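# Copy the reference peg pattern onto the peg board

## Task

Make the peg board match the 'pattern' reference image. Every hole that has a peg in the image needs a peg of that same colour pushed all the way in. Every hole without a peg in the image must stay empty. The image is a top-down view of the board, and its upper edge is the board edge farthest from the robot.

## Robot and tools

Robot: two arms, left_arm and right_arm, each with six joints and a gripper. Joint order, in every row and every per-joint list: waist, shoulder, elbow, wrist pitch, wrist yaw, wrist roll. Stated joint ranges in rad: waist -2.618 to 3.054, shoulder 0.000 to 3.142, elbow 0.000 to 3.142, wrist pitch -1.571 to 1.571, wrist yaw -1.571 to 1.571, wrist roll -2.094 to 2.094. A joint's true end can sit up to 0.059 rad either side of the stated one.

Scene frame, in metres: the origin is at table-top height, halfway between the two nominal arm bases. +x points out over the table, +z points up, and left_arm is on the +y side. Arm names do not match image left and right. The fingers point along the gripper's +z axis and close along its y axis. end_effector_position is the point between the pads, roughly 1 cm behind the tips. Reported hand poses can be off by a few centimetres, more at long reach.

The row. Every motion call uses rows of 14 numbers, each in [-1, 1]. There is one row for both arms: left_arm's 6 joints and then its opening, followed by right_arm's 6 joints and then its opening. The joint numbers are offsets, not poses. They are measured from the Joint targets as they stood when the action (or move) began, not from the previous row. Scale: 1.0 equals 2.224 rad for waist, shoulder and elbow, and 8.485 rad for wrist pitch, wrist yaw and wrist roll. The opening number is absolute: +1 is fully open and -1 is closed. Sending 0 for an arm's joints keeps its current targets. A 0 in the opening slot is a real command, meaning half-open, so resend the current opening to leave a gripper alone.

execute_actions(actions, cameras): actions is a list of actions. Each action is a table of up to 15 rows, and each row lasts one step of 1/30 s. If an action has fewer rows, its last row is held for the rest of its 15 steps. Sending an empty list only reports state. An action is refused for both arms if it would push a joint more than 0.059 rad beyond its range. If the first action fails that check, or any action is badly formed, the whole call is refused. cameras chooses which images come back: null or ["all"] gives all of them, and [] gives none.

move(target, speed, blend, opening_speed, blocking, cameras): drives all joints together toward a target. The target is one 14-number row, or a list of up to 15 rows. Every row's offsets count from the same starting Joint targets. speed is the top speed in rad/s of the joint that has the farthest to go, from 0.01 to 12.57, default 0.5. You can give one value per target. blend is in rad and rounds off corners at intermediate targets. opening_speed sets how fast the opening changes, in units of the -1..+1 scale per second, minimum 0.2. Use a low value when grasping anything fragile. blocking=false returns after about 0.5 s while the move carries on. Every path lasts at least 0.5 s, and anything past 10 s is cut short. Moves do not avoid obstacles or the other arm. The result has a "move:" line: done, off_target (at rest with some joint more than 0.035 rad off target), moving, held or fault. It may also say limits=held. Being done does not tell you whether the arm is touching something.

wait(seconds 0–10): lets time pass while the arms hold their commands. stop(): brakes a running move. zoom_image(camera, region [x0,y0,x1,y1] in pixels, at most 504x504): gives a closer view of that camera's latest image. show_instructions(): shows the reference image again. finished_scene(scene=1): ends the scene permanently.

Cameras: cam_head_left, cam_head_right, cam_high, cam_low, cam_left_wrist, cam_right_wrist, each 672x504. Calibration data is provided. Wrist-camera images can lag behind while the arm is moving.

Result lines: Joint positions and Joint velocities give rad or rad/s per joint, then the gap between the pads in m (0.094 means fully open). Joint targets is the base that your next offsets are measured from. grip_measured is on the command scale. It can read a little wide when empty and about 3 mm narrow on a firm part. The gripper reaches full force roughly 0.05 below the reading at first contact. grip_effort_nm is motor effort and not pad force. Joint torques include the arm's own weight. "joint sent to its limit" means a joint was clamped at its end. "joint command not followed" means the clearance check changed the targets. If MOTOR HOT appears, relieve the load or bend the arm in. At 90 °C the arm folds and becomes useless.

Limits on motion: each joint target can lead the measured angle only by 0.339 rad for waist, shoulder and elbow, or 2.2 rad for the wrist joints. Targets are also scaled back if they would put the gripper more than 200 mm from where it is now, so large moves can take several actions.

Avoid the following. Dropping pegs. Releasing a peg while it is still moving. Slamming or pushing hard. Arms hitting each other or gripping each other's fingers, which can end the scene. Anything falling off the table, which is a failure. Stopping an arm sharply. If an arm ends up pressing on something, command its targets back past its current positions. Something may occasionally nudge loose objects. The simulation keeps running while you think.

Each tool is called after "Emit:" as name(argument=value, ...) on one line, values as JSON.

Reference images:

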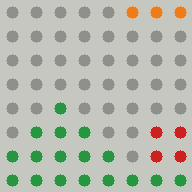

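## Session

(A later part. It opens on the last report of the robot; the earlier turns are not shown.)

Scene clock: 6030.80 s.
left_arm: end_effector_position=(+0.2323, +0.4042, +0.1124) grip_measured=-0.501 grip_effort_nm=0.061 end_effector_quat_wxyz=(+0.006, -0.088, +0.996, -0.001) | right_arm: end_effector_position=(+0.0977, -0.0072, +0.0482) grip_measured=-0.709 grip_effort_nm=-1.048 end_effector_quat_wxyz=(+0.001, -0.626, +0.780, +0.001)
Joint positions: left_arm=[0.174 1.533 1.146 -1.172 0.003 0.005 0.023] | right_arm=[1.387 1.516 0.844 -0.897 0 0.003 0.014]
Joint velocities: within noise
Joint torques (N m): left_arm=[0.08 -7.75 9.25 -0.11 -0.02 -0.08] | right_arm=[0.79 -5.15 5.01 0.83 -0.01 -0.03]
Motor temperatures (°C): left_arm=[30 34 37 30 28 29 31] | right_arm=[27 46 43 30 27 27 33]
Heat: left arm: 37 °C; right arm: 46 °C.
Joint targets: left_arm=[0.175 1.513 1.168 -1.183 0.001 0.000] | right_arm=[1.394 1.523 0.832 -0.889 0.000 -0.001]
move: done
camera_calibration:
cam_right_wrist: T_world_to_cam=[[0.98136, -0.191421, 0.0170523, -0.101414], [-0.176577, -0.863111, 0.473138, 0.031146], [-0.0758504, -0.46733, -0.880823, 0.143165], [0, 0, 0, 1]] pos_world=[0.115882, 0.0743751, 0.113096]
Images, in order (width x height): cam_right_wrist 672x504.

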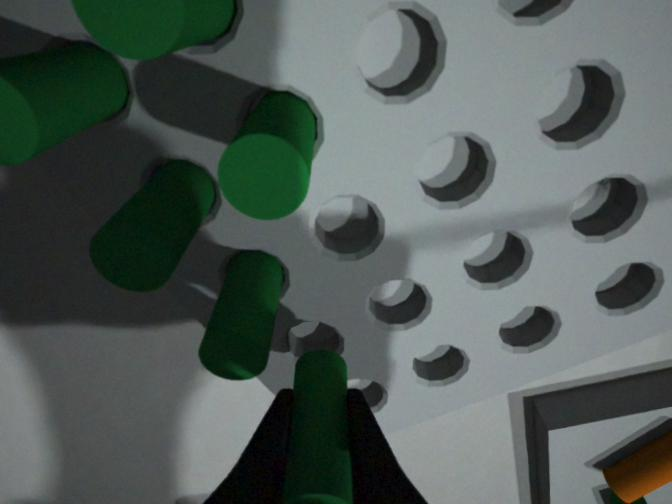

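Emit:
move(target=[[0,0,0,0,0,0,-0.5,0.0018,-0.0103,0.0306,0.0017,0,0,-0.9],[0,0,0,0,0,0,-0.5,0.0018,0.0094,0.0031,0.0017,0,0,-0.9]], speed=0.2, cameras=["cam_right_wrist"])

Emit:
zoom_image(camera="cam_right_wrist", region=[210, 230, 430, 450])

Scene clock: 6042.83 s.
left_arm: end_effector_position=(+0.2323, +0.4042, +0.1124) grip_measured=-0.501 grip_effort_nm=0.061 end_effector_quat_wxyz=(+0.006, -0.088, +0.996, -0.001) | right_arm: end_effector_position=(+0.0979, -0.0019, +0.0453) grip_measured=-0.709 grip_effort_nm=-1.048 end_effector_quat_wxyz=(+0.003, -0.628, +0.778, +0.002)
Joint positions: left_arm=[0.174 1.533 1.146 -1.172 0.003 0.005 0.023] | right_arm=[1.39 1.536 0.851 -0.878 0 0.003 0.014]
Joint velocities: within noise
Joint torques (N m): left_arm=[-0.08 -7.87 9.22 -0.1 -0.04 -0.06] | right_arm=[0.79 -5.3 5.03 0.79 -0.01 -0.03]
Motor temperatures (°C): left_arm=[30 34 37 30 28 29 31] | right_arm=[27 45 43 30 27 27 33]
Heat: left arm: 37 °C; right arm: 45 °C.
Joint targets: left_arm=[0.175 1.513 1.168 -1.183 0.001 0.000] | right_arm=[1.398 1.544 0.839 -0.874 0.000 -0.001]
move: done
camera_calibration:
cam_right_wrist: T_world_to_cam=[[0.982054, -0.18781, 0.0172242, -0.10062], [-0.173874, -0.866221, 0.468432, 0.0370357], [-0.0730565, -0.46302, -0.883332, 0.142972], [0, 0, 0, 1]] pos_world=[0.115698, 0.0793826, 0.110676]
Images, in order (width x height): cam_right_wrist 672x504.

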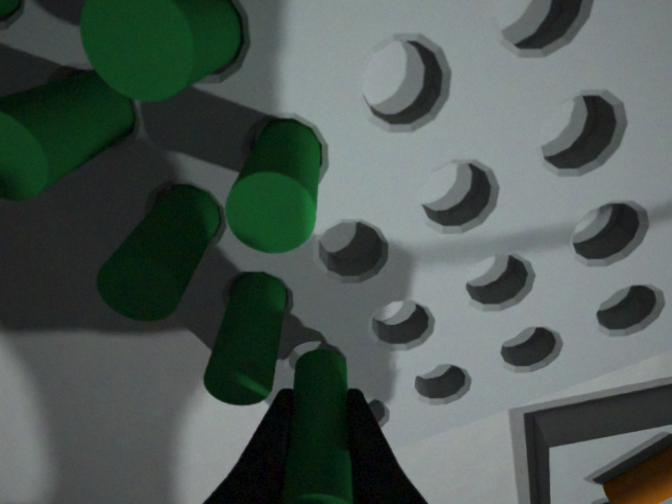

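Scaled by 2.291 from the camera's 672x504 image, which has a finer 960x720 frame.

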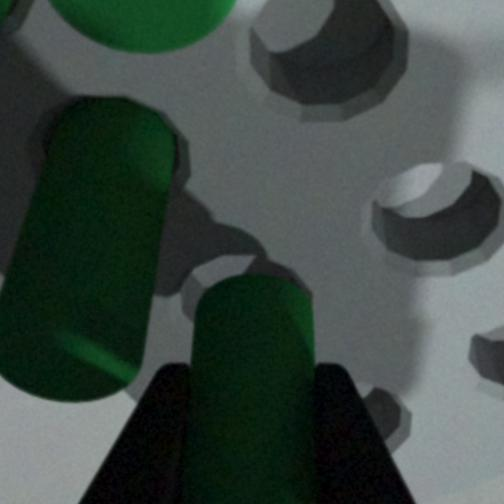

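Emit:
move(target=[0,0,0,0,0,0,-0.5,0.0018,0.0049,-0.0097,0.0036,0,0,-0.9], speed=0.1, cameras=["cam_right_wrist"])

Emit:
zoom_image(camera="cam_right_wrist", region=[210, 230, 430, 450])

Scene clock: 6057.50 s.
left_arm: end_effector_position=(+0.2323, +0.4042, +0.1124) grip_measured=-0.501 grip_effort_nm=0.056 end_effector_quat_wxyz=(+0.006, -0.088, +0.996, -0.001) | right_arm: end_effector_position=(+0.0966, -0.0035, +0.0387) grip_measured=-0.709 grip_effort_nm=-1.053 end_effector_quat_wxyz=(+0.001, -0.630, +0.777, +0.001)
Joint positions: left_arm=[0.174 1.533 1.146 -1.172 0.003 0.005 0.023] | right_arm=[1.395 1.545 0.83 -0.852 0 0.003 0.014]
Joint velocities: within noise
Joint torques (N m): left_arm=[0.08 -7.69 9.13 -0.12 -0.01 -0.06] | right_arm=[0.79 -5.15 4.81 0.83 -0.01 -0.03]
Motor temperatures (°C): left_arm=[30 34 37 30 28 29 31] | right_arm=[27 45 42 30 27 27 33]
Heat: left arm: 37 °C; right arm: 45 °C.
Joint targets: left_arm=[0.175 1.513 1.168 -1.183 0.001 0.000] | right_arm=[1.402 1.555 0.817 -0.844 0.000 -0.001]
move: done
camera_calibration:
cam_right_wrist: T_world_to_cam=[[0.982841, -0.183662, 0.0170926, -0.0995873], [-0.169881, -0.865185, 0.4718, 0.0380059], [-0.0718635, -0.466608, -0.88154, 0.136034], [0, 0, 0, 1]] pos_world=[0.114111, 0.0780663, 0.10369]
Images, in order (width x height): cam_right_wrist 672x504.

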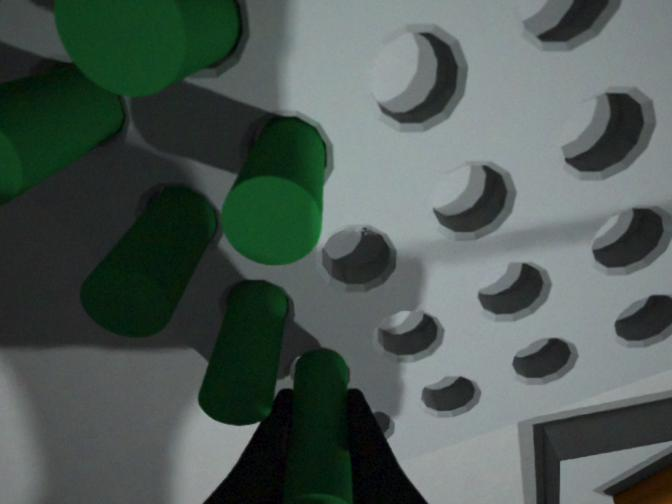

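Scaled by 2.291 from the camera's 672x504 image, which has a finer 960x720 frame.

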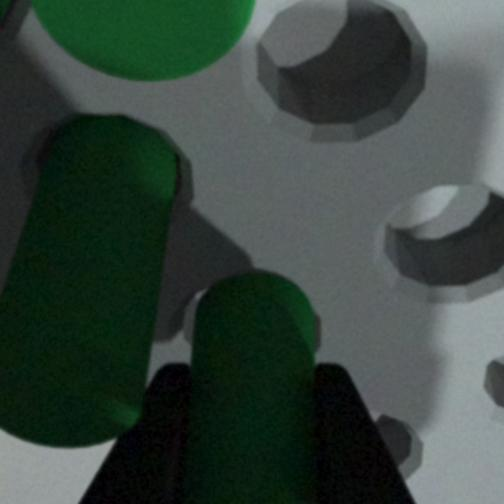

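Emit:
move(target=[0,0,0,0,0,0,-0.5,0,0.0103,-0.0079,0.0039,0,0,-0.9], speed=0.1, cameras=["cam_right_wrist"])

Scene clock: 6065.50 s.
left_arm: end_effector_position=(+0.2323, +0.4042, +0.1124) grip_measured=-0.501 grip_effort_nm=0.061 end_effector_quat_wxyz=(+0.006, -0.088, +0.996, -0.001) | right_arm: end_effector_position=(+0.0968, -0.0025, +0.0374) grip_measured=-0.709 grip_effort_nm=-1.048 end_effector_quat_wxyz=(+0.002, -0.630, +0.777, +0.002)
Joint positions: left_arm=[0.174 1.533 1.146 -1.172 0.003 0.005 0.023] | right_arm=[1.395 1.55 0.829 -0.844 0 0.003 0.014]
Joint velocities: within noise
Joint torques (N m): left_arm=[-0.06 -7.8 9.1 -0.09 -0.03 -0.1] | right_arm=[0.79 -3.45 3.3 1.14 -0.01 -0.02]
Motor temperatures (°C): left_arm=[30 34 37 30 28 29 31] | right_arm=[27 45 42 30 27 27 33]
Heat: left arm: 37 °C; right arm: 45 °C.
Joint targets: left_arm=[0.175 1.513 1.168 -1.183 0.001 0.000] | right_arm=[1.402 1.578 0.800 -0.811 0.000 -0.001]
move: done
camera_calibration:
cam_right_wrist: T_world_to_cam=[[0.982843, -0.183638, 0.0171991, -0.0995967], [-0.170077, -0.866267, 0.469741, 0.0397057], [-0.0713632, -0.464607, -0.882637, 0.135526], [0, 0, 0, 1]] pos_world=[0.114312, 0.0790721, 0.102682]
Images, in order (width x height): cam_right_wrist 672x504.

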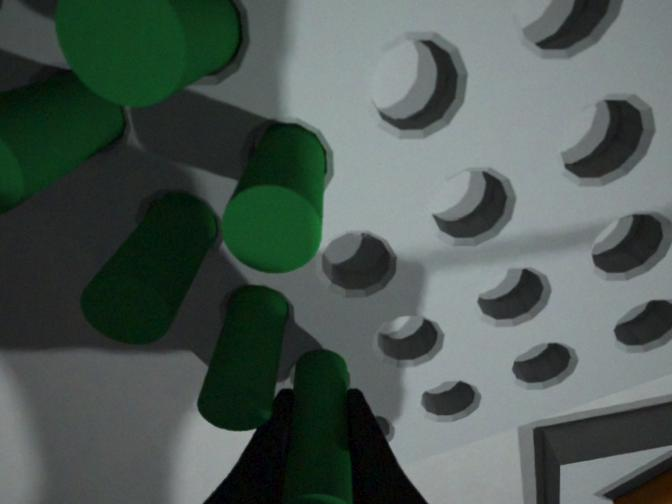

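Emit:
zoom_image(camera="cam_right_wrist", region=[250, 300, 400, 440])

Emit:
wait(seconds=0.1, cameras=["cam_low","cam_head_left"])

Emit:
zoom_image(camera="cam_low", region=[360, 220, 450, 280])

Scaled by 3.360 from the camera's 672x504 image, which has a finer 960x720 frame.

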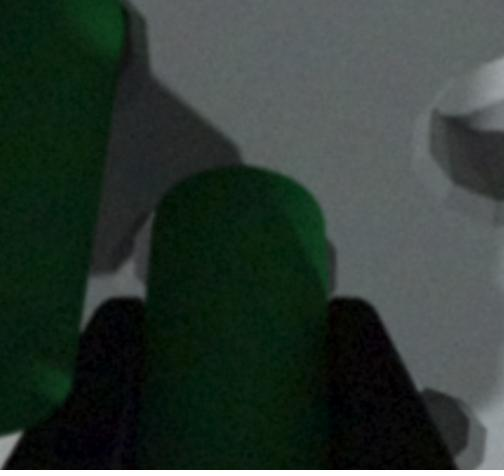

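Scene clock: 6079.43 s.
left_arm: end_effector_position=(+0.2323, +0.4042, +0.1124) grip_measured=-0.501 grip_effort_nm=0.046 end_effector_quat_wxyz=(+0.006, -0.088, +0.996, -0.001) | right_arm: end_effector_position=(+0.0968, -0.0025, +0.0374) grip_measured=-0.709 grip_effort_nm=-1.048 end_effector_quat_wxyz=(+0.002, -0.630, +0.777, +0.002)
Joint positions: left_arm=[0.174 1.533 1.146 -1.172 0.003 0.005 0.023] | right_arm=[1.395 1.55 0.829 -0.844 0 0.003 0.014]
Joint velocities: within noise
Joint torques (N m): left_arm=[-0.08 -7.77 9.2 -0.11 -0.03 -0.09] | right_arm=[0.8 -3.44 3.29 1.15 -0.01 -0.02]
Motor temperatures (°C): left_arm=[30 34 37 30 28 29 31] | right_arm=[27 44 42 30 27 27 34]
Heat: left arm: 37 °C; right arm: 44 °C.
Joint targets: left_arm=[0.175 1.513 1.168 -1.183 0.001 0.000] | right_arm=[1.402 1.578 0.800 -0.811 0.000 -0.001]
Tool commands: left_gripper/opening=-0.5 right_gripper/opening=-0.9
wait: 0.10 s; at rest from the start
Images, in order (width x height): cam_head_left 672x504, cam_low 672x504.

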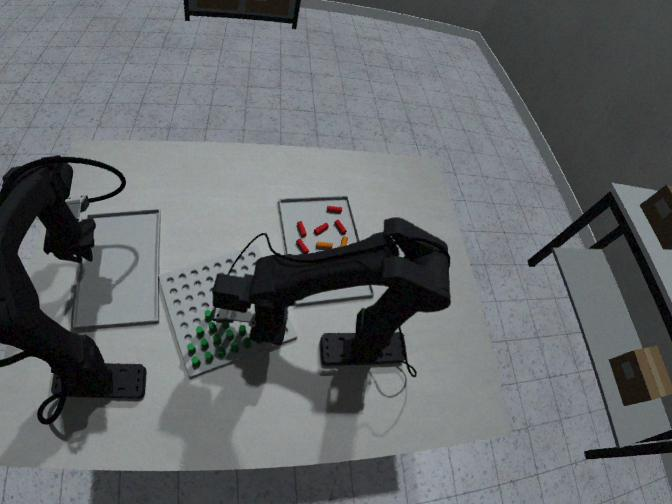

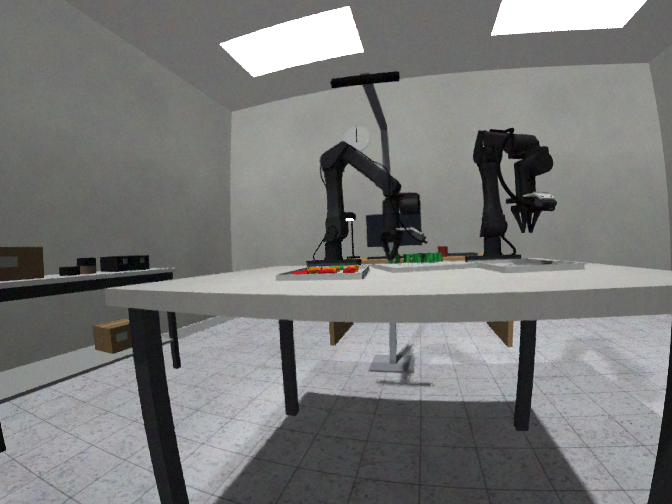

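Scaled by 5.600 from the camera's 672x504 image, which has a finer 960x720 frame.

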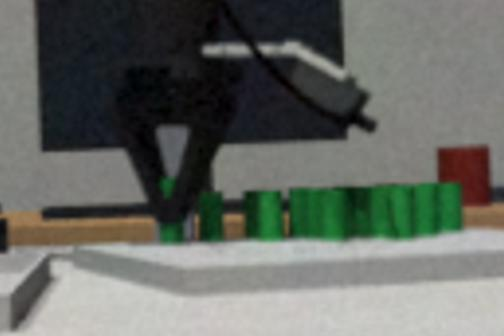

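Emit:
move(target=[[0,0,0,0,0,0,-0.5,0,-0.0283,0.0315,-0.006,0,0,-0.9],[0,0,0,0,0,0,-0.5,0,-0.0162,0.0112,-0.006,0,0,-0.9],[0,0,0,0,0,0,-0.5,0,-0.0072,0.0009,-0.0012,0,0,-0.9]], speed=[0.2,0.2,0.1], cameras=["cam_right_wrist","cam_low"])

Emit:
zoom_image(camera="cam_right_wrist", region=[250, 300, 400, 440])

Emit:
zoom_image(camera="cam_low", region=[360, 220, 450, 280])

Scene clock: 6101.67 s.
left_arm: end_effector_position=(+0.2323, +0.4042, +0.1124) grip_measured=-0.501 grip_effort_nm=0.066 end_effector_quat_wxyz=(+0.006, -0.088, +0.996, -0.001) | right_arm: end_effector_position=(+0.0966, -0.0032, +0.0376) grip_measured=-0.709 grip_effort_nm=-1.043 end_effector_quat_wxyz=(+0.001, -0.630, +0.777, +0.001)
Joint positions: left_arm=[0.174 1.533 1.146 -1.172 0.003 0.005 0.023] | right_arm=[1.395 1.548 0.828 -0.847 0 0.003 0.014]
Joint velocities: within noise
Joint torques (N m): left_arm=[0.09 -7.79 9.06 -0.12 -0.04 -0.1] | right_arm=[0.77 -4.78 3.52 1.04 -0.01 -0.02]
Motor temperatures (°C): left_arm=[30 34 37 30 28 29 31] | right_arm=[27 44 41 31 27 27 34]
Heat: left arm: 37 °C; right arm: 44 °C.
Joint targets: left_arm=[0.175 1.513 1.168 -1.183 0.001 0.000] | right_arm=[1.402 1.562 0.801 -0.821 0.000 -0.001]
move: done
camera_calibration:
cam_right_wrist: T_world_to_cam=[[0.982848, -0.183625, 0.0170967, -0.0995194], [-0.169883, -0.865404, 0.471397, 0.0387978], [-0.0717649, -0.466216, -0.881755, 0.135272], [0, 0, 0, 1]] pos_world=[0.114111, 0.0783674, 0.102689]
Images, in order (width x height): cam_low 672x504, cam_right_wrist 672x504.

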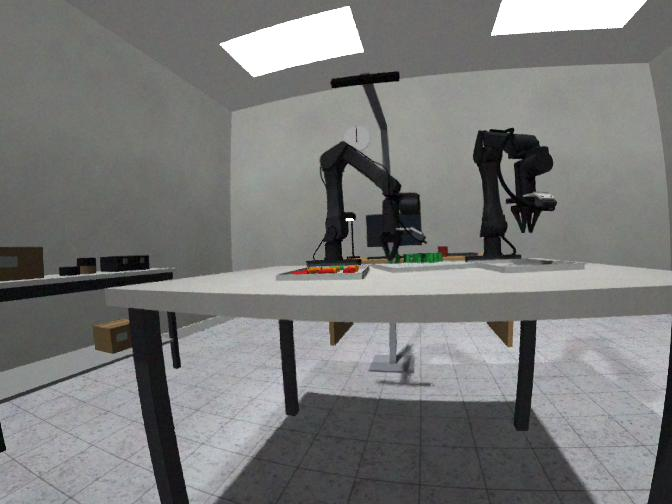

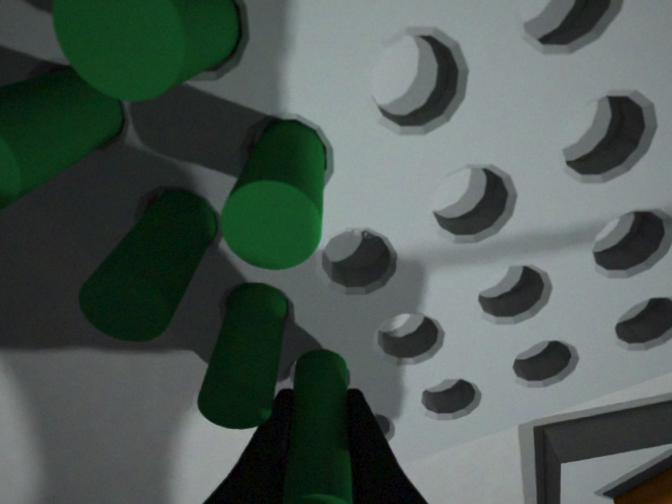

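Scaled by 3.360 from the camera's 672x504 image, which has a finer 960x720 frame.

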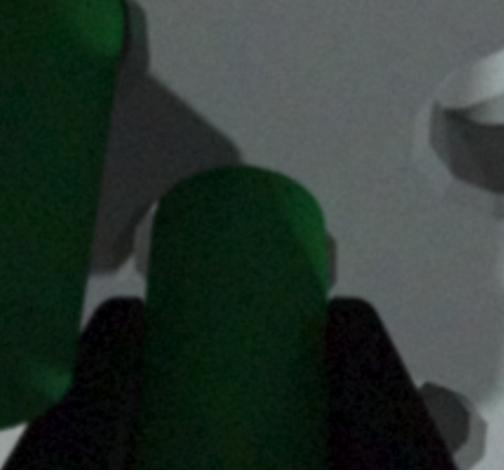

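Scaled by 5.600 from the camera's 672x504 image, which has a finer 960x720 frame.

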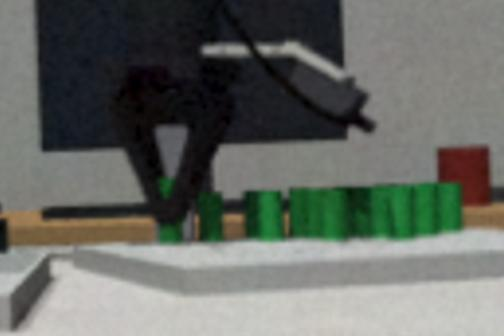

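Emit:
move(target=[[0,0,0,0,0,0,-0.5,0,-0.0279,0.031,-0.0058,0,0,-0.9],[0,0,0,0,0,0,-0.5,0,-0.0144,0.0094,-0.0058,0,0,-0.9]], speed=[0.2,0.2], cameras=["cam_right_wrist"])

Emit:
zoom_image(camera="cam_right_wrist", region=[250, 300, 400, 440])

Scene clock: 6112.37 s.
left_arm: end_effector_position=(+0.2323, +0.4042, +0.1124) grip_measured=-0.501 grip_effort_nm=0.061 end_effector_quat_wxyz=(+0.006, -0.088, +0.996, -0.001) | right_arm: end_effector_position=(+0.0964, -0.0043, +0.0414) grip_measured=-0.709 grip_effort_nm=-1.048 end_effector_quat_wxyz=(+0.003, -0.630, +0.777, +0.003)
Joint positions: left_arm=[0.174 1.533 1.146 -1.172 0.003 0.005 0.023] | right_arm=[1.395 1.533 0.83 -0.86 0 0.003 0.014]
Joint velocities: within noise
Joint torques (N m): left_arm=[0.06 -7.84 9.2 -0.1 -0.03 -0.08] | right_arm=[0.79 -6.19 5.37 0.64 -0.01 -0.02]
Motor temperatures (°C): left_arm=[30 34 37 30 28 29 31] | right_arm=[27 44 41 30 27 27 34]
Heat: left arm: 37 °C; right arm: 44 °C.
Joint targets: left_arm=[0.175 1.513 1.168 -1.183 0.001 0.000] | right_arm=[1.402 1.530 0.822 -0.870 0.000 -0.001]
move: done
camera_calibration:
cam_right_wrist: T_world_to_cam=[[0.982836, -0.183676, 0.0172276, -0.0996422], [-0.170288, -0.867332, 0.467693, 0.0362667], [-0.070962, -0.462599, -0.883723, 0.138186], [0, 0, 0, 1]] pos_world=[0.113914, 0.0770781, 0.106873]
Images, in order (width x height): cam_right_wrist 672x504.

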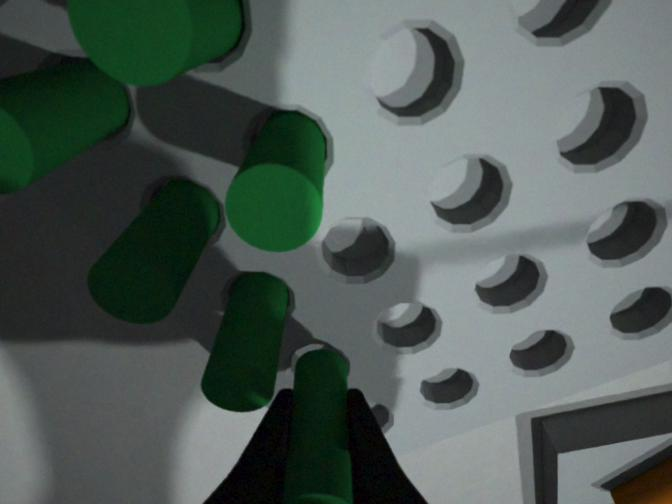

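Scaled by 3.360 from the camera's 672x504 image, which has a finer 960x720 frame.

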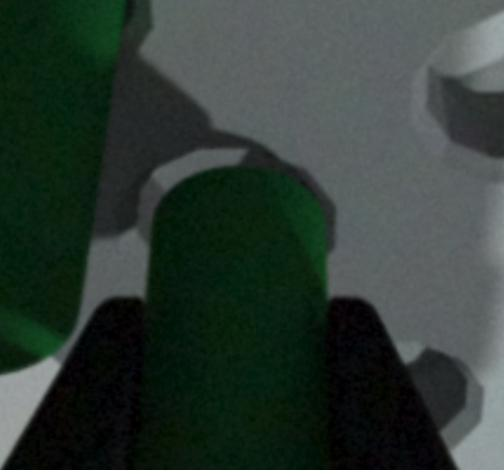

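Emit:
move(target=[[0,0,0,0,0,0,-0.5,0,-0.018,-0.0058,0.0014,0,0,-0.9],[0,0,0,0,0,0,-0.5,0,0.0004,-0.0058,0.0014,0,0,-0.9],[0,0,0,0,0,0,-0.5,0,0.0081,-0.0148,0.0058,0,0,-0.9]], speed=[0.2,0.2,0.1], cameras=["cam_right_wrist"])

Emit:
zoom_image(camera="cam_right_wrist", region=[250, 300, 400, 440])

Scene clock: 6127.20 s.
left_arm: end_effector_position=(+0.2323, +0.4042, +0.1124) grip_measured=-0.501 grip_effort_nm=0.056 end_effector_quat_wxyz=(+0.006, -0.088, +0.996, -0.001) | right_arm: end_effector_position=(+0.0958, -0.0071, +0.0340) grip_measured=-0.709 grip_effort_nm=-1.048 end_effector_quat_wxyz=(+0.002, -0.630, +0.777, +0.002)
Joint positions: left_arm=[0.174 1.533 1.146 -1.172 0.003 0.005 0.023] | right_arm=[1.395 1.539 0.803 -0.829 -0.001 0.003 0.014]
Joint velocities: within noise
Joint torques (N m): left_arm=[-0.08 -7.68 9.22 -0.09 -0.03 -0.1] | right_arm=[0.8 -5.01 4.78 0.84 0 -0.02]
Motor temperatures (°C): left_arm=[30 34 37 30 28 29 31] | right_arm=[27 45 42 30 27 27 34]
Heat: left arm: 37 °C; right arm: 45 °C.
Joint targets: left_arm=[0.175 1.513 1.168 -1.183 0.001 0.000] | right_arm=[1.402 1.548 0.789 -0.821 0.001 -0.001]
move: done
camera_calibration:
cam_right_wrist: T_world_to_cam=[[0.982847, -0.18366, 0.0167436, -0.0992724], [-0.169886, -0.866311, 0.469727, 0.0370273], [-0.0717649, -0.464514, -0.882653, 0.130303], [0, 0, 0, 1]] pos_world=[0.113211, 0.0743724, 0.0992819]
Images, in order (width x height): cam_right_wrist 672x504.

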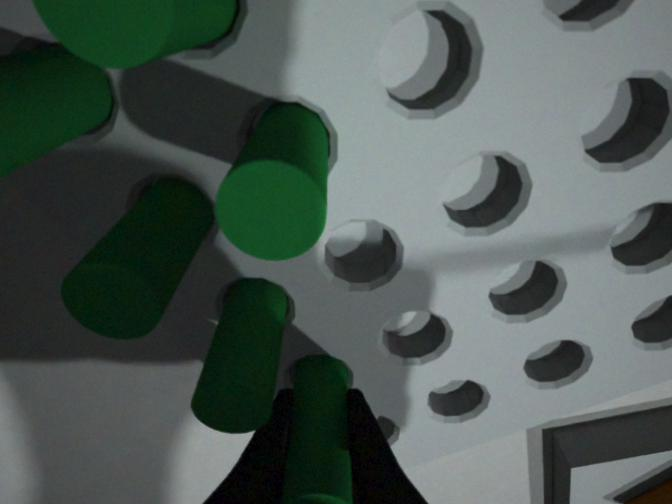

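Scaled by 3.360 from the camera's 672x504 image, which has a finer 960x720 frame.

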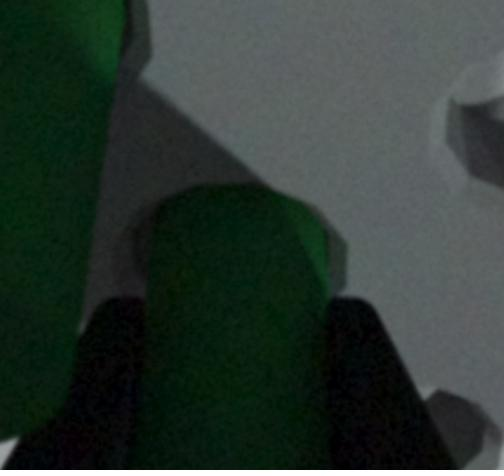

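Emit:
move(target=[0,0,0,0,0,0,-0.5,0,0.0108,-0.009,0.0048,0,0,-0.9], speed=0.1, cameras=["cam_low"])

Emit:
zoom_image(camera="cam_low", region=[360, 220, 450, 280])

Scene clock: 6138.87 s.
left_arm: end_effector_position=(+0.2323, +0.4042, +0.1124) grip_measured=-0.501 grip_effort_nm=0.061 end_effector_quat_wxyz=(+0.006, -0.088, +0.996, -0.001) | right_arm: end_effector_position=(+0.0956, -0.0079, +0.0276) grip_measured=-0.709 grip_effort_nm=-1.048 end_effector_quat_wxyz=(+0.000, -0.630, +0.777, +0.000)
Joint positions: left_arm=[0.174 1.533 1.146 -1.172 0.003 0.005 0.023] | right_arm=[1.395 1.555 0.789 -0.805 -0.001 0.003 0.014]
Joint velocities: within noise
Joint torques (N m): left_arm=[-0.02 -7.82 9.2 -0.09 -0.03 -0.04] | right_arm=[0.8 -4.38 4.03 1.03 0 -0.03]
Motor temperatures (°C): left_arm=[30 34 37 30 28 29 31] | right_arm=[27 44 42 30 27 27 34]
Heat: left arm: 37 °C; right arm: 44 °C.
Joint targets: left_arm=[0.175 1.513 1.168 -1.183 0.001 0.000] | right_arm=[1.402 1.572 0.769 -0.780 0.001 -0.001]
move: done
Images, in order (width x height): cam_low 672x504.

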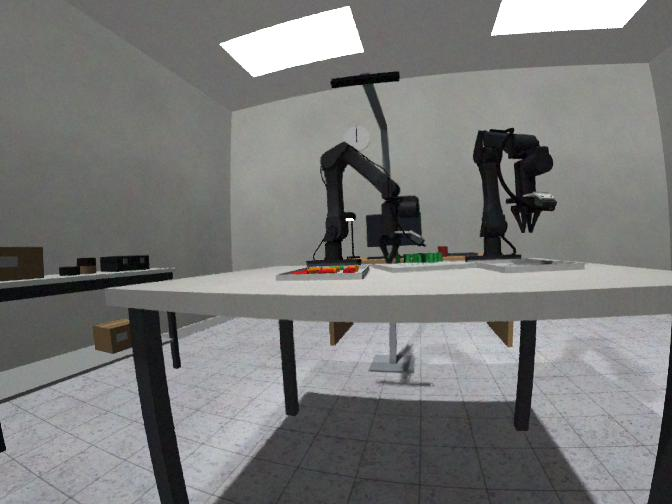

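Scaled by 5.600 from the camera's 672x504 image, which has a finer 960x720 frame.

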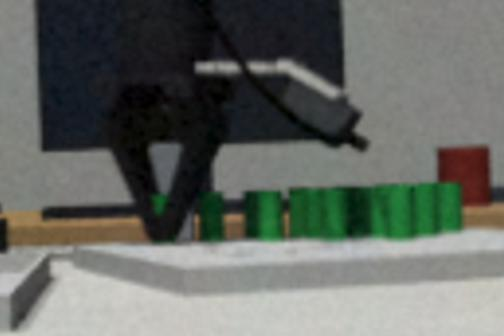

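Emit:
move(target=[0,0,0,0,0,0,-0.5,0,0.0067,-0.004,0.0018,0,0,-0.9], speed=0.1, cameras=[])

Emit:
move(target=[0,0,0,0,0,0,-0.5,0,0,0,0,0,0,-0.5], opening_speed=0.8, cameras=[])

Scene clock: 6146.23 s.
left_arm: end_effector_position=(+0.2323, +0.4042, +0.1124) grip_measured=-0.501 grip_effort_nm=0.061 end_effector_quat_wxyz=(+0.006, -0.088, +0.996, -0.001) | right_arm: end_effector_position=(+0.0956, -0.0080, +0.0271) grip_measured=-0.709 grip_effort_nm=-1.043 end_effector_quat_wxyz=(-0.001, -0.630, +0.777, +0.000)
Joint positions: left_arm=[0.174 1.533 1.146 -1.172 0.003 0.005 0.023] | right_arm=[1.395 1.557 0.789 -0.805 -0.001 0.003 0.014]
Joint velocities: within noise
Joint torques (N m): left_arm=[0.16 -7.87 9.28 -0.1 -0.04 -0.1] | right_arm=[0.79 -3.21 3.18 1.2 -0.01 -0.02]
Motor temperatures (°C): left_arm=[30 34 37 30 28 29 31] | right_arm=[27 44 42 30 27 27 34]
Heat: left arm: 37 °C; right arm: 44 °C.
Joint targets: left_arm=[0.175 1.513 1.168 -1.183 0.001 0.000] | right_arm=[1.402 1.587 0.760 -0.765 0.001 -0.001]
move: off_target (right_arm); right_arm: the wrist pitch is farthest, 0.040 rad from its target
No camera images: "cameras" was empty.

Scene clock: 6146.97 s.
left_arm: end_effector_position=(+0.2323, +0.4042, +0.1124) grip_measured=-0.501 grip_effort_nm=0.056 end_effector_quat_wxyz=(+0.006, -0.088, +0.996, -0.001) | right_arm: end_effector_position=(+0.0946, -0.0067, +0.0246) grip_measured=-0.503 grip_effort_nm=0.125 end_effector_quat_wxyz=(+0.000, -0.631, +0.776, +0.002)
Joint positions: left_arm=[0.174 1.533 1.146 -1.172 0.003 0.005 0.023] | right_arm=[1.398 1.564 0.784 -0.79 -0.003 0.003 0.023]
Joint velocities: within noise
Joint torques (N m): left_arm=[-0.05 -7.91 9.21 -0.08 -0.02 -0.1] | right_arm=[0.43 -3.85 3.63 1.03 0.02 -0.03]
Motor temperatures (°C): left_arm=[30 34 37 30 28 29 31] | right_arm=[27 44 42 30 27 27 34]
Heat: left arm: 37 °C; right arm: 44 °C.
Joint targets: left_arm=[0.175 1.513 1.168 -1.183 0.001 0.000] | right_arm=[1.402 1.587 0.761 -0.765 0.000 -0.001]
move: done
No camera images: "cameras" was empty.

Emit:
move(target=[[0,0,0,0,0,0,-0.5,0,-0.0391,0.0378,-0.013,0,0,-0.5],[0,0,0,0,0,0,-0.5,0,-0.0638,0.0805,-0.0306,0,0,-0.5],[0,0,0,0,0,0,-0.5,0,-0.0796,0.1322,-0.048,0,0,-0.5],[0,0,0,0,0,0,-0.5,-0.5121,-0.0796,0.1322,-0.048,0,0.178,-0.3],[0,0,0,0,0,0,-0.5,-0.5121,-0.1156,0.0175,-0.0312,0,0.178,-0.1]], speed=[0.2,0.4,0.6,1.2,0.6], cameras=["cam_right_wrist","cam_head_left"])

Emit:
zoom_image(camera="cam_head_left", region=[140, 220, 320, 390])

Scene clock: 6179.33 s.
left_arm: end_effector_position=(+0.2323, +0.4042, +0.1124) grip_measured=-0.501 grip_effort_nm=0.071 end_effector_quat_wxyz=(+0.006, -0.088, +0.996, -0.001) | right_arm: end_effector_position=(+0.2471, -0.1870, +0.0730) grip_measured=-0.102 grip_effort_nm=0.115 end_effector_quat_wxyz=(-0.001, +0.590, +0.807, +0.002)
Joint positions: left_arm=[0.174 1.533 1.146 -1.172 0.003 0.005 0.023] | right_arm=[0.269 1.354 0.811 -1.026 -0.003 1.503 0.042]
Joint velocities: within noise
Joint torques (N m): left_arm=[0.01 -7.95 9.22 -0.09 -0.04 -0.06] | right_arm=[-0.51 -6.64 5.33 0.7 0.01 0.08]
Motor temperatures (°C): left_arm=[30 34 37 30 28 29 31] | right_arm=[27 44 42 30 27 27 33]
Heat: left arm: 37 °C; right arm: 44 °C.
Joint targets: left_arm=[0.175 1.513 1.168 -1.183 0.001 0.000] | right_arm=[0.263 1.330 0.800 -1.030 0.001 1.510]
move: done
camera_calibration:
cam_right_wrist: T_world_to_cam=[[-0.945266, -0.325959, 0.0149029, 0.168154], [-0.27967, 0.832867, 0.477615, 0.232872], [-0.168095, 0.447306, -0.878443, 0.2859], [0, 0, 0, 1]] pos_world=[0.272136, -0.267024, 0.137417]
Images, in order (width x height): cam_head_left 672x504, cam_right_wrist 672x504.

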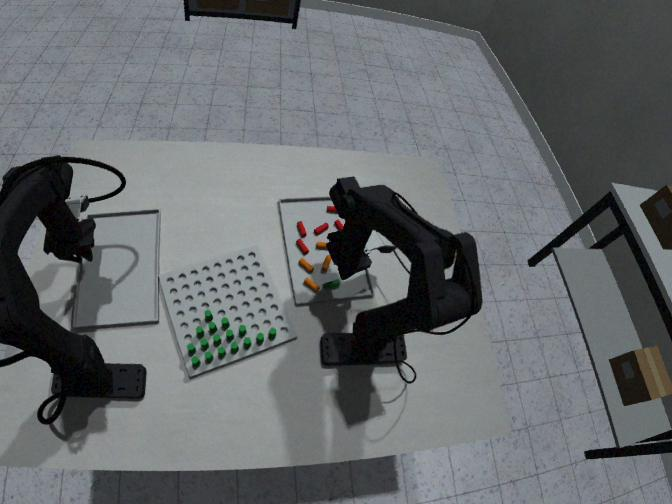

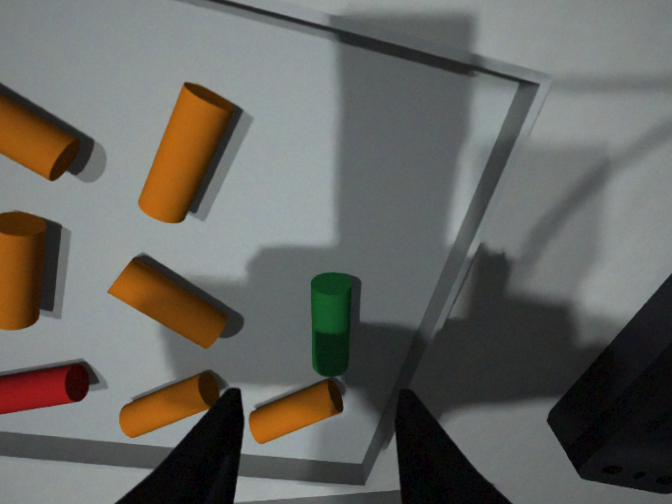

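Scaled by 2.800 from the camera's 672x504 image, which has a finer 960x720 frame.

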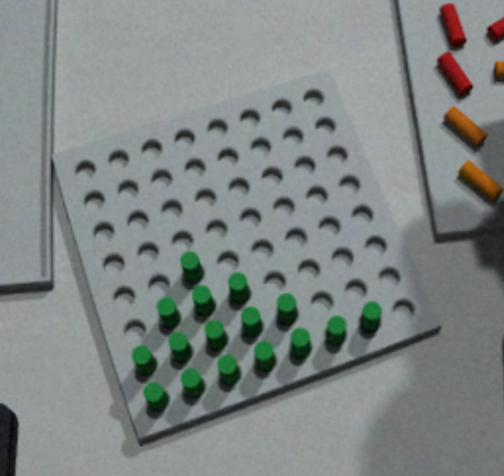

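Emit:
move(target=[[0,0,0,0,0,0,-0.5,0.0247,0.02,-0.02,0.01,0,0.0053,-0.2],[0,0,0,0,0,0,-0.5,0.0247,0.045,-0.0603,0.0247,0,0.0053,-0.3]], speed=0.5, cameras=["cam_right_wrist"])

Scene clock: 6204.07 s.
left_arm: end_effector_position=(+0.2323, +0.4042, +0.1124) grip_measured=-0.501 grip_effort_nm=0.061 end_effector_quat_wxyz=(+0.006, -0.088, +0.996, -0.001) | right_arm: end_effector_position=(+0.2435, -0.1787, +0.0286) grip_measured=-0.297 grip_effort_nm=-0.149 end_effector_quat_wxyz=(+0.000, +0.591, +0.807, +0.004)
Joint positions: left_arm=[0.174 1.533 1.146 -1.172 0.003 0.005 0.023] | right_arm=[0.312 1.424 0.676 -0.817 -0.005 1.547 0.033]
Joint velocities: within noise
Joint torques (N m): left_arm=[0.03 -7.86 9.25 -0.08 -0.02 -0.11] | right_arm=[0.66 -4.05 4.96 0.71 0.03 0.08]
Motor temperatures (°C): left_arm=[30 34 37 30 28 29 31] | right_arm=[27 44 41 30 27 27 32]
Heat: left arm: 37 °C; right arm: 44 °C.
Joint targets: left_arm=[0.175 1.513 1.168 -1.183 0.001 0.000] | right_arm=[0.318 1.430 0.665 -0.820 0.000 1.554]
move: done
camera_calibration:
cam_right_wrist: T_world_to_cam=[[-0.945785, -0.324585, 0.0115939, 0.168682], [-0.279761, 0.83227, 0.478602, 0.24609], [-0.164996, 0.449411, -0.877955, 0.242221], [0, 0, 0, 1]] pos_world=[0.268349, -0.258919, 0.0929245]
Images, in order (width x height): cam_right_wrist 672x504.

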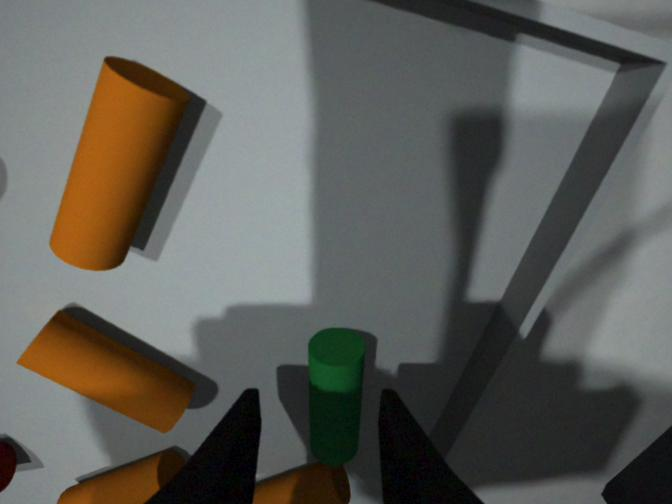

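Emit:
move(target=[0,0,0,0,0,0,-0.5,0,0.0058,-0.0121,0.004,0,0,-0.3], speed=0.2, cameras=[])

Emit:
move(target=[0,0,0,0,0,0,-0.5,0,0,0,0,0,0,-0.9], opening_speed=1, cameras=["cam_right_wrist"])

Scene clock: 6212.60 s.
left_arm: end_effector_position=(+0.2323, +0.4042, +0.1124) grip_measured=-0.501 grip_effort_nm=0.056 end_effector_quat_wxyz=(+0.006, -0.088, +0.996, -0.001) | right_arm: end_effector_position=(+0.2420, -0.1791, +0.0218) grip_measured=-0.297 grip_effort_nm=-0.149 end_effector_quat_wxyz=(+0.000, +0.591, +0.807, +0.004)
Joint positions: left_arm=[0.174 1.533 1.146 -1.172 0.003 0.005 0.023] | right_arm=[0.312 1.434 0.652 -0.783 -0.005 1.547 0.033]
Joint velocities: within noise
Joint torques (N m): left_arm=[0.05 -7.86 9.21 -0.1 -0.04 -0.05] | right_arm=[0.65 -3.73 4.56 0.71 0.02 0.08]
Motor temperatures (°C): left_arm=[30 34 37 30 28 29 31] | right_arm=[27 43 41 30 27 27 32]
Heat: left arm: 37 °C; right arm: 43 °C.
Joint targets: left_arm=[0.175 1.513 1.168 -1.183 0.001 0.000] | right_arm=[0.318 1.443 0.638 -0.786 0.000 1.555]
move: done
No camera images: "cameras" was empty.

Scene clock: 6213.40 s.
left_arm: end_effector_position=(+0.2323, +0.4042, +0.1124) grip_measured=-0.501 grip_effort_nm=0.051 end_effector_quat_wxyz=(+0.006, -0.088, +0.996, -0.001) | right_arm: end_effector_position=(+0.2421, -0.1791, +0.0218) grip_measured=-0.728 grip_effort_nm=-1.043 end_effector_quat_wxyz=(+0.000, +0.591, +0.807, +0.004)
Joint positions: left_arm=[0.174 1.533 1.146 -1.172 0.003 0.005 0.023] | right_arm=[0.312 1.434 0.652 -0.783 -0.005 1.547 0.013]
Joint velocities: within noise
Joint torques (N m): left_arm=[0.06 -7.95 9.25 -0.09 -0.01 -0.07] | right_arm=[0.65 -3.71 4.55 0.72 0.03 0.08]
Motor temperatures (°C): left_arm=[30 34 37 30 28 29 31] | right_arm=[27 43 41 30 27 27 32]
Heat: left arm: 37 °C; right arm: 43 °C.
Joint targets: left_arm=[0.175 1.513 1.168 -1.183 0.001 0.000] | right_arm=[0.318 1.443 0.638 -0.786 0.000 1.554]
move: done
camera_calibration:
cam_right_wrist: T_world_to_cam=[[-0.945932, -0.324198, 0.0103784, 0.167429], [-0.279968, 0.832201, 0.478601, 0.249378], [-0.163799, 0.449819, -0.877971, 0.236017], [0, 0, 0, 1]] pos_world=[0.266853, -0.259417, 0.0861256]
Images, in order (width x height): cam_right_wrist 672x504.

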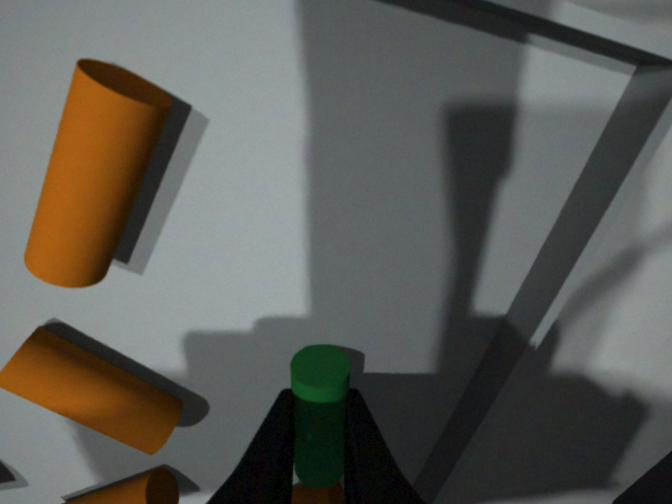

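Emit:
move(target=[[0,0,0,0,0,0,-0.5,0,-0.0508,0.0863,-0.0276,0,0,-0.9],[0,0,0,0,0,0,-0.5,-0.3561,0.4224,0.6857,-0.0674,0,-0.1833,-0.9],[0,0,0,0,0,0,-0.5,-0.3561,0.4173,0.5868,-0.041,0,-0.1833,-0.9],[0,0,0,0,0,0,-0.5,-0.3561,0.4317,0.5674,-0.0341,0,-0.1833,-0.4]], speed=[0.4,1.2,0.6,0.15], cameras=["cam_right_wrist"])

Emit:
move(target=[[0,0,0,0,0,0,-0.5,0,-0.031,0.1183,-0.0334,0,0,-0.4],[0,0,0,0,0,0,-0.5,0,-0.2032,-0.1799,0.0913,0,0,-0.4],[0,0,0,0,0,0,-0.5,0,-0.2226,-0.5661,0.2333,0,0,-0.4],[0,0,0,0,0,0,-0.5,0,-0.165,-0.5895,0.2387,0,0,-0.4]], speed=[0.5,1.4,1.2,0.3], blend=[0,0.15,0,0], cameras=["cam_right_wrist"])

Scene clock: 6237.63 s.
left_arm: end_effector_position=(+0.2323, +0.4042, +0.1124) grip_measured=-0.501 grip_effort_nm=0.056 end_effector_quat_wxyz=(+0.006, -0.088, +0.996, -0.001) | right_arm: end_effector_position=(+0.4526, -0.4607, +0.0138) grip_measured=-0.402 grip_effort_nm=0.115 end_effector_quat_wxyz=(+0.008, +0.254, +0.967, -0.001)
Joint positions: left_arm=[0.174 1.533 1.146 -1.172 0.003 0.005 0.023] | right_arm=[-0.48 2.385 1.914 -1.083 -0.003 0.005 0.028]
Joint velocities: within noise
Joint torques (N m): left_arm=[-0.1 -7.87 9.16 -0.13 -0.04 -0.06] | right_arm=[0.59 -13.5 5.31 0.84 0.01 -0.04]
Motor temperatures (°C): left_arm=[30 34 37 30 28 29 31] | right_arm=[27 44 41 30 27 27 33]
Heat: left arm: 37 °C; right arm: 44 °C.
Joint targets: left_arm=[0.175 1.513 1.168 -1.183 0.001 0.000] | right_arm=[-0.474 2.403 1.901 -1.076 0.000 -0.001]
move: done
camera_calibration:
cam_right_wrist: T_world_to_cam=[[-0.4711, -0.881951, 0.0150942, -0.196605], [-0.779935, 0.424479, 0.459911, 0.58512], [-0.412026, 0.204892, -0.887837, 0.389798], [0, 0, 0, 1]] pos_world=[0.524342, -0.501633, 0.0799419]
Images, in order (width x height): cam_right_wrist 672x504.

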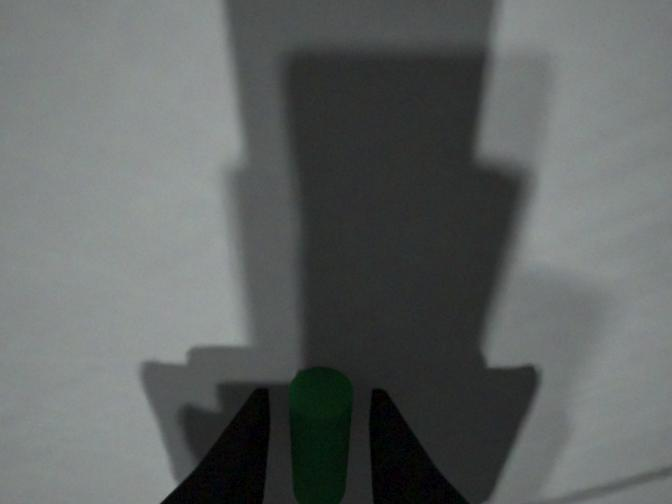

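Scene clock: 6241.10 s.
left_arm: end_effector_position=(+0.2323, +0.4042, +0.1124) grip_measured=-0.501 grip_effort_nm=0.051 end_effector_quat_wxyz=(+0.006, -0.088, +0.996, -0.001) | right_arm: end_effector_position=(+0.4430, -0.4553, +0.0264) grip_measured=-0.402 grip_effort_nm=0.115 end_effector_quat_wxyz=(+0.499, +0.217, +0.829, -0.127)
Joint positions: left_arm=[0.174 1.533 1.146 -1.172 0.003 0.005 0.023] | right_arm=[-0.48 2.021 0.601 0.932 -0.003 0.005 0.028]
Joint velocities: within noise
Joint torques (N m): left_arm=[-0.03 -7.8 9.37 -0.11 -0.01 -0.12] | right_arm=[0.59 -8.16 3.34 2.51 0.01 -0.04]
Motor temperatures (°C): left_arm=[30 34 37 30 28 29 31] | right_arm=[27 46 41 30 27 27 33]
Heat: left arm: 37 °C; right arm: 46 °C.
Joint targets: left_arm=[0.175 1.513 1.168 -1.183 0.001 0.000] | right_arm=[-0.474 2.036 0.589 0.950 0.000 -0.001]
move: done
camera_calibration:
cam_right_wrist: T_world_to_cam=[[-0.490855, -0.87091, 0.0240192, -0.182997], [-0.731335, 0.396892, -0.55464, 0.56233], [0.473509, -0.289814, -0.831744, -0.223088], [0, 0, 0, 1]] pos_world=[0.427061, -0.447212, 0.130735]
Images, in order (width x height): cam_right_wrist 672x504.

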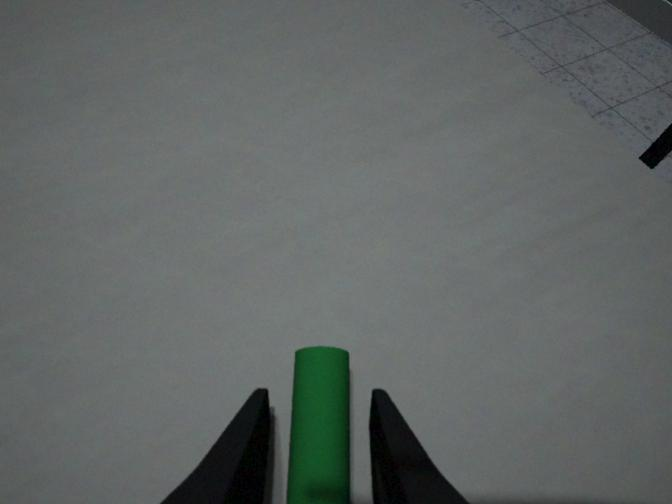

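Emit:
move(target=[[0,0,0,0,0,0,-0.5,0,-0.0342,0.0297,-0.009,0,0,-0.4],[0,0,0,0,0,0,-0.5,0,0.0054,0.0063,-0.0022,0,0,-0.9]], speed=[0.4,0.3], cameras=["cam_right_wrist"])

Scene clock: 6249.77 s.
left_arm: end_effector_position=(+0.2323, +0.4042, +0.1124) grip_measured=-0.501 grip_effort_nm=0.051 end_effector_quat_wxyz=(+0.006, -0.088, +0.996, -0.001) | right_arm: end_effector_position=(+0.4464, -0.4572, +0.0262) grip_measured=-0.698 grip_effort_nm=-1.043 end_effector_quat_wxyz=(+0.499, +0.217, +0.829, -0.127)
Joint positions: left_arm=[0.174 1.533 1.146 -1.172 0.003 0.005 0.023] | right_arm=[-0.48 2.029 0.617 0.924 -0.003 0.005 0.014]
Joint velocities: within noise
Joint torques (N m): left_arm=[-0.05 -7.83 9.24 -0.12 -0.03 -0.09] | right_arm=[0.61 -7.95 3.15 2.38 0.01 -0.03]
Motor temperatures (°C): left_arm=[30 34 37 30 28 29 31] | right_arm=[27 45 41 33 27 27 32]
Heat: left arm: 37 °C; right arm: 45 °C.
Joint targets: left_arm=[0.175 1.513 1.168 -1.183 0.001 0.000] | right_arm=[-0.474 2.048 0.603 0.931 0.000 -0.001]
move: done
camera_calibration:
cam_right_wrist: T_world_to_cam=[[-0.490704, -0.870986, 0.0243604, -0.183169], [-0.731687, 0.396722, -0.554297, 0.56536], [0.473121, -0.28982, -0.831962, -0.225257], [0, 0, 0, 1]] pos_world=[0.430359, -0.449112, 0.130434]
Images, in order (width x height): cam_right_wrist 672x504.

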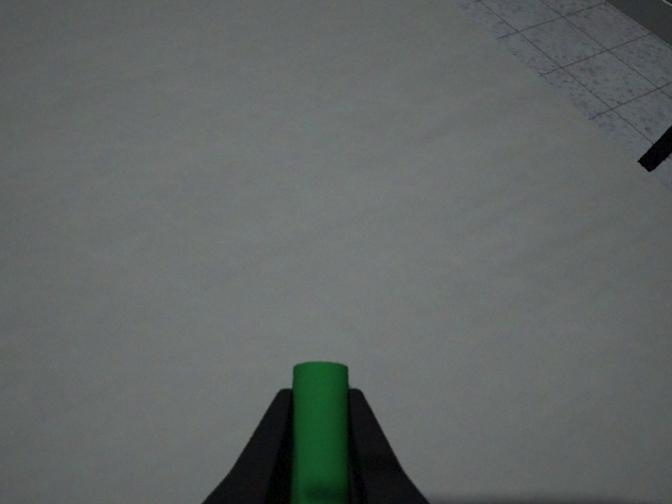

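Emit:
move(target=[[0,0,0,0,0,0,-0.5,0,-0.1115,0.0076,-0.0275,0,0,-0.9],[0,0,0,0,0,0,-0.5,0,-0.134,0.2684,-0.0417,0,0,-0.9],[0,0,0,0,0,0,-0.5,0,-0.0216,0.5157,-0.2629,0,0,-0.9],[0,0,0,0,0,0,-0.5,0,0.0661,0.455,-0.2653,0,0,-0.9],[0,0,0,0,0,0,-0.5,0,0.0908,0.4465,-0.2618,0,0,-0.4]], speed=[0.4,1.0,1.4,0.5,0.12], cameras=["cam_right_wrist","cam_low"])

Emit:
zoom_image(camera="cam_low", region=[200, 210, 320, 300])

Scene clock: 6267.10 s.
left_arm: end_effector_position=(+0.2323, +0.4042, +0.1124) grip_measured=-0.501 grip_effort_nm=0.056 end_effector_quat_wxyz=(+0.006, -0.088, +0.996, -0.001) | right_arm: end_effector_position=(+0.3386, -0.3970, +0.0179) grip_measured=-0.402 grip_effort_nm=0.115 end_effector_quat_wxyz=(-0.168, +0.250, +0.952, +0.045)
Joint positions: left_arm=[0.174 1.533 1.146 -1.172 0.003 0.005 0.023] | right_arm=[-0.48 2.235 1.608 -1.293 -0.003 0.004 0.028]
Joint velocities: within noise
Joint torques (N m): left_arm=[0.05 -7.8 9.24 -0.12 -0.01 -0.09] | right_arm=[0.58 -11.49 4.49 0.08 0.01 -0.03]
Motor temperatures (°C): left_arm=[30 34 37 30 28 29 31] | right_arm=[27 46 41 33 27 27 33]
Heat: left arm: 37 °C; right arm: 46 °C.
Joint targets: left_arm=[0.175 1.513 1.168 -1.183 0.001 0.000] | right_arm=[-0.474 2.250 1.596 -1.290 0.000 -0.001]
move: done
camera_calibration:
cam_right_wrist: T_world_to_cam=[[-0.466479, -0.884505, 0.00701028, -0.19667], [-0.584998, 0.314447, 0.747597, 0.35254], [-0.663457, 0.344637, -0.664116, 0.47001], [0, 0, 0, 1]] pos_world=[0.426324, -0.446794, 0.0499617]
Images, in order (width x height): cam_low 672x504, cam_right_wrist 672x504.

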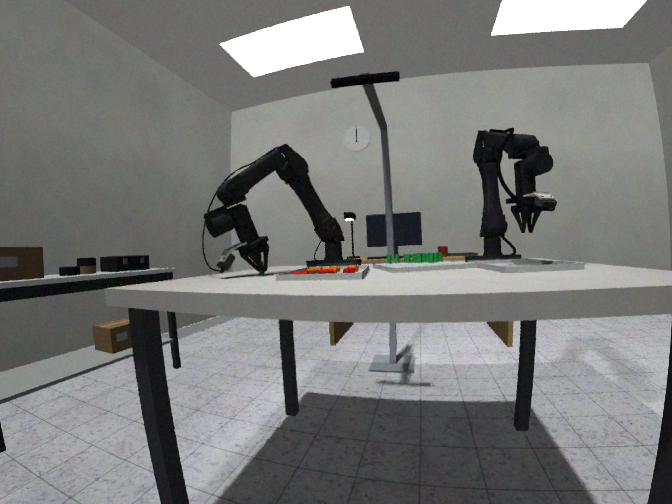

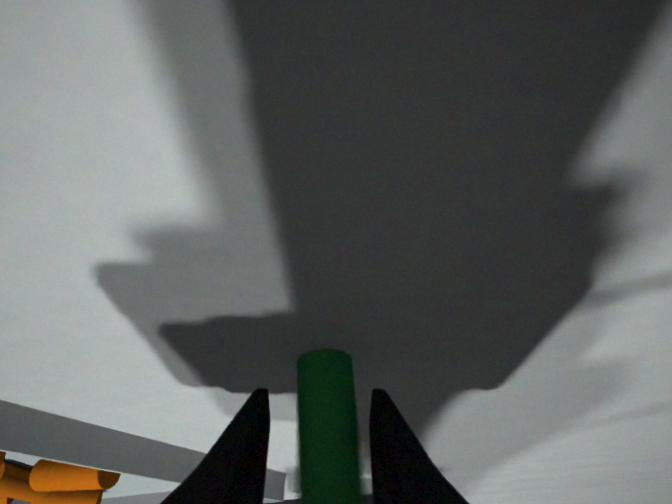

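Scaled by 4.200 from the camera's 672x504 image, which has a finer 960x720 frame.

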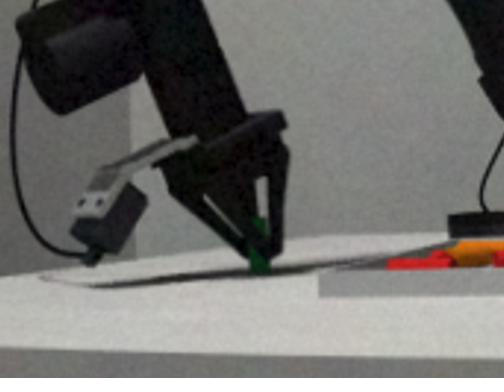

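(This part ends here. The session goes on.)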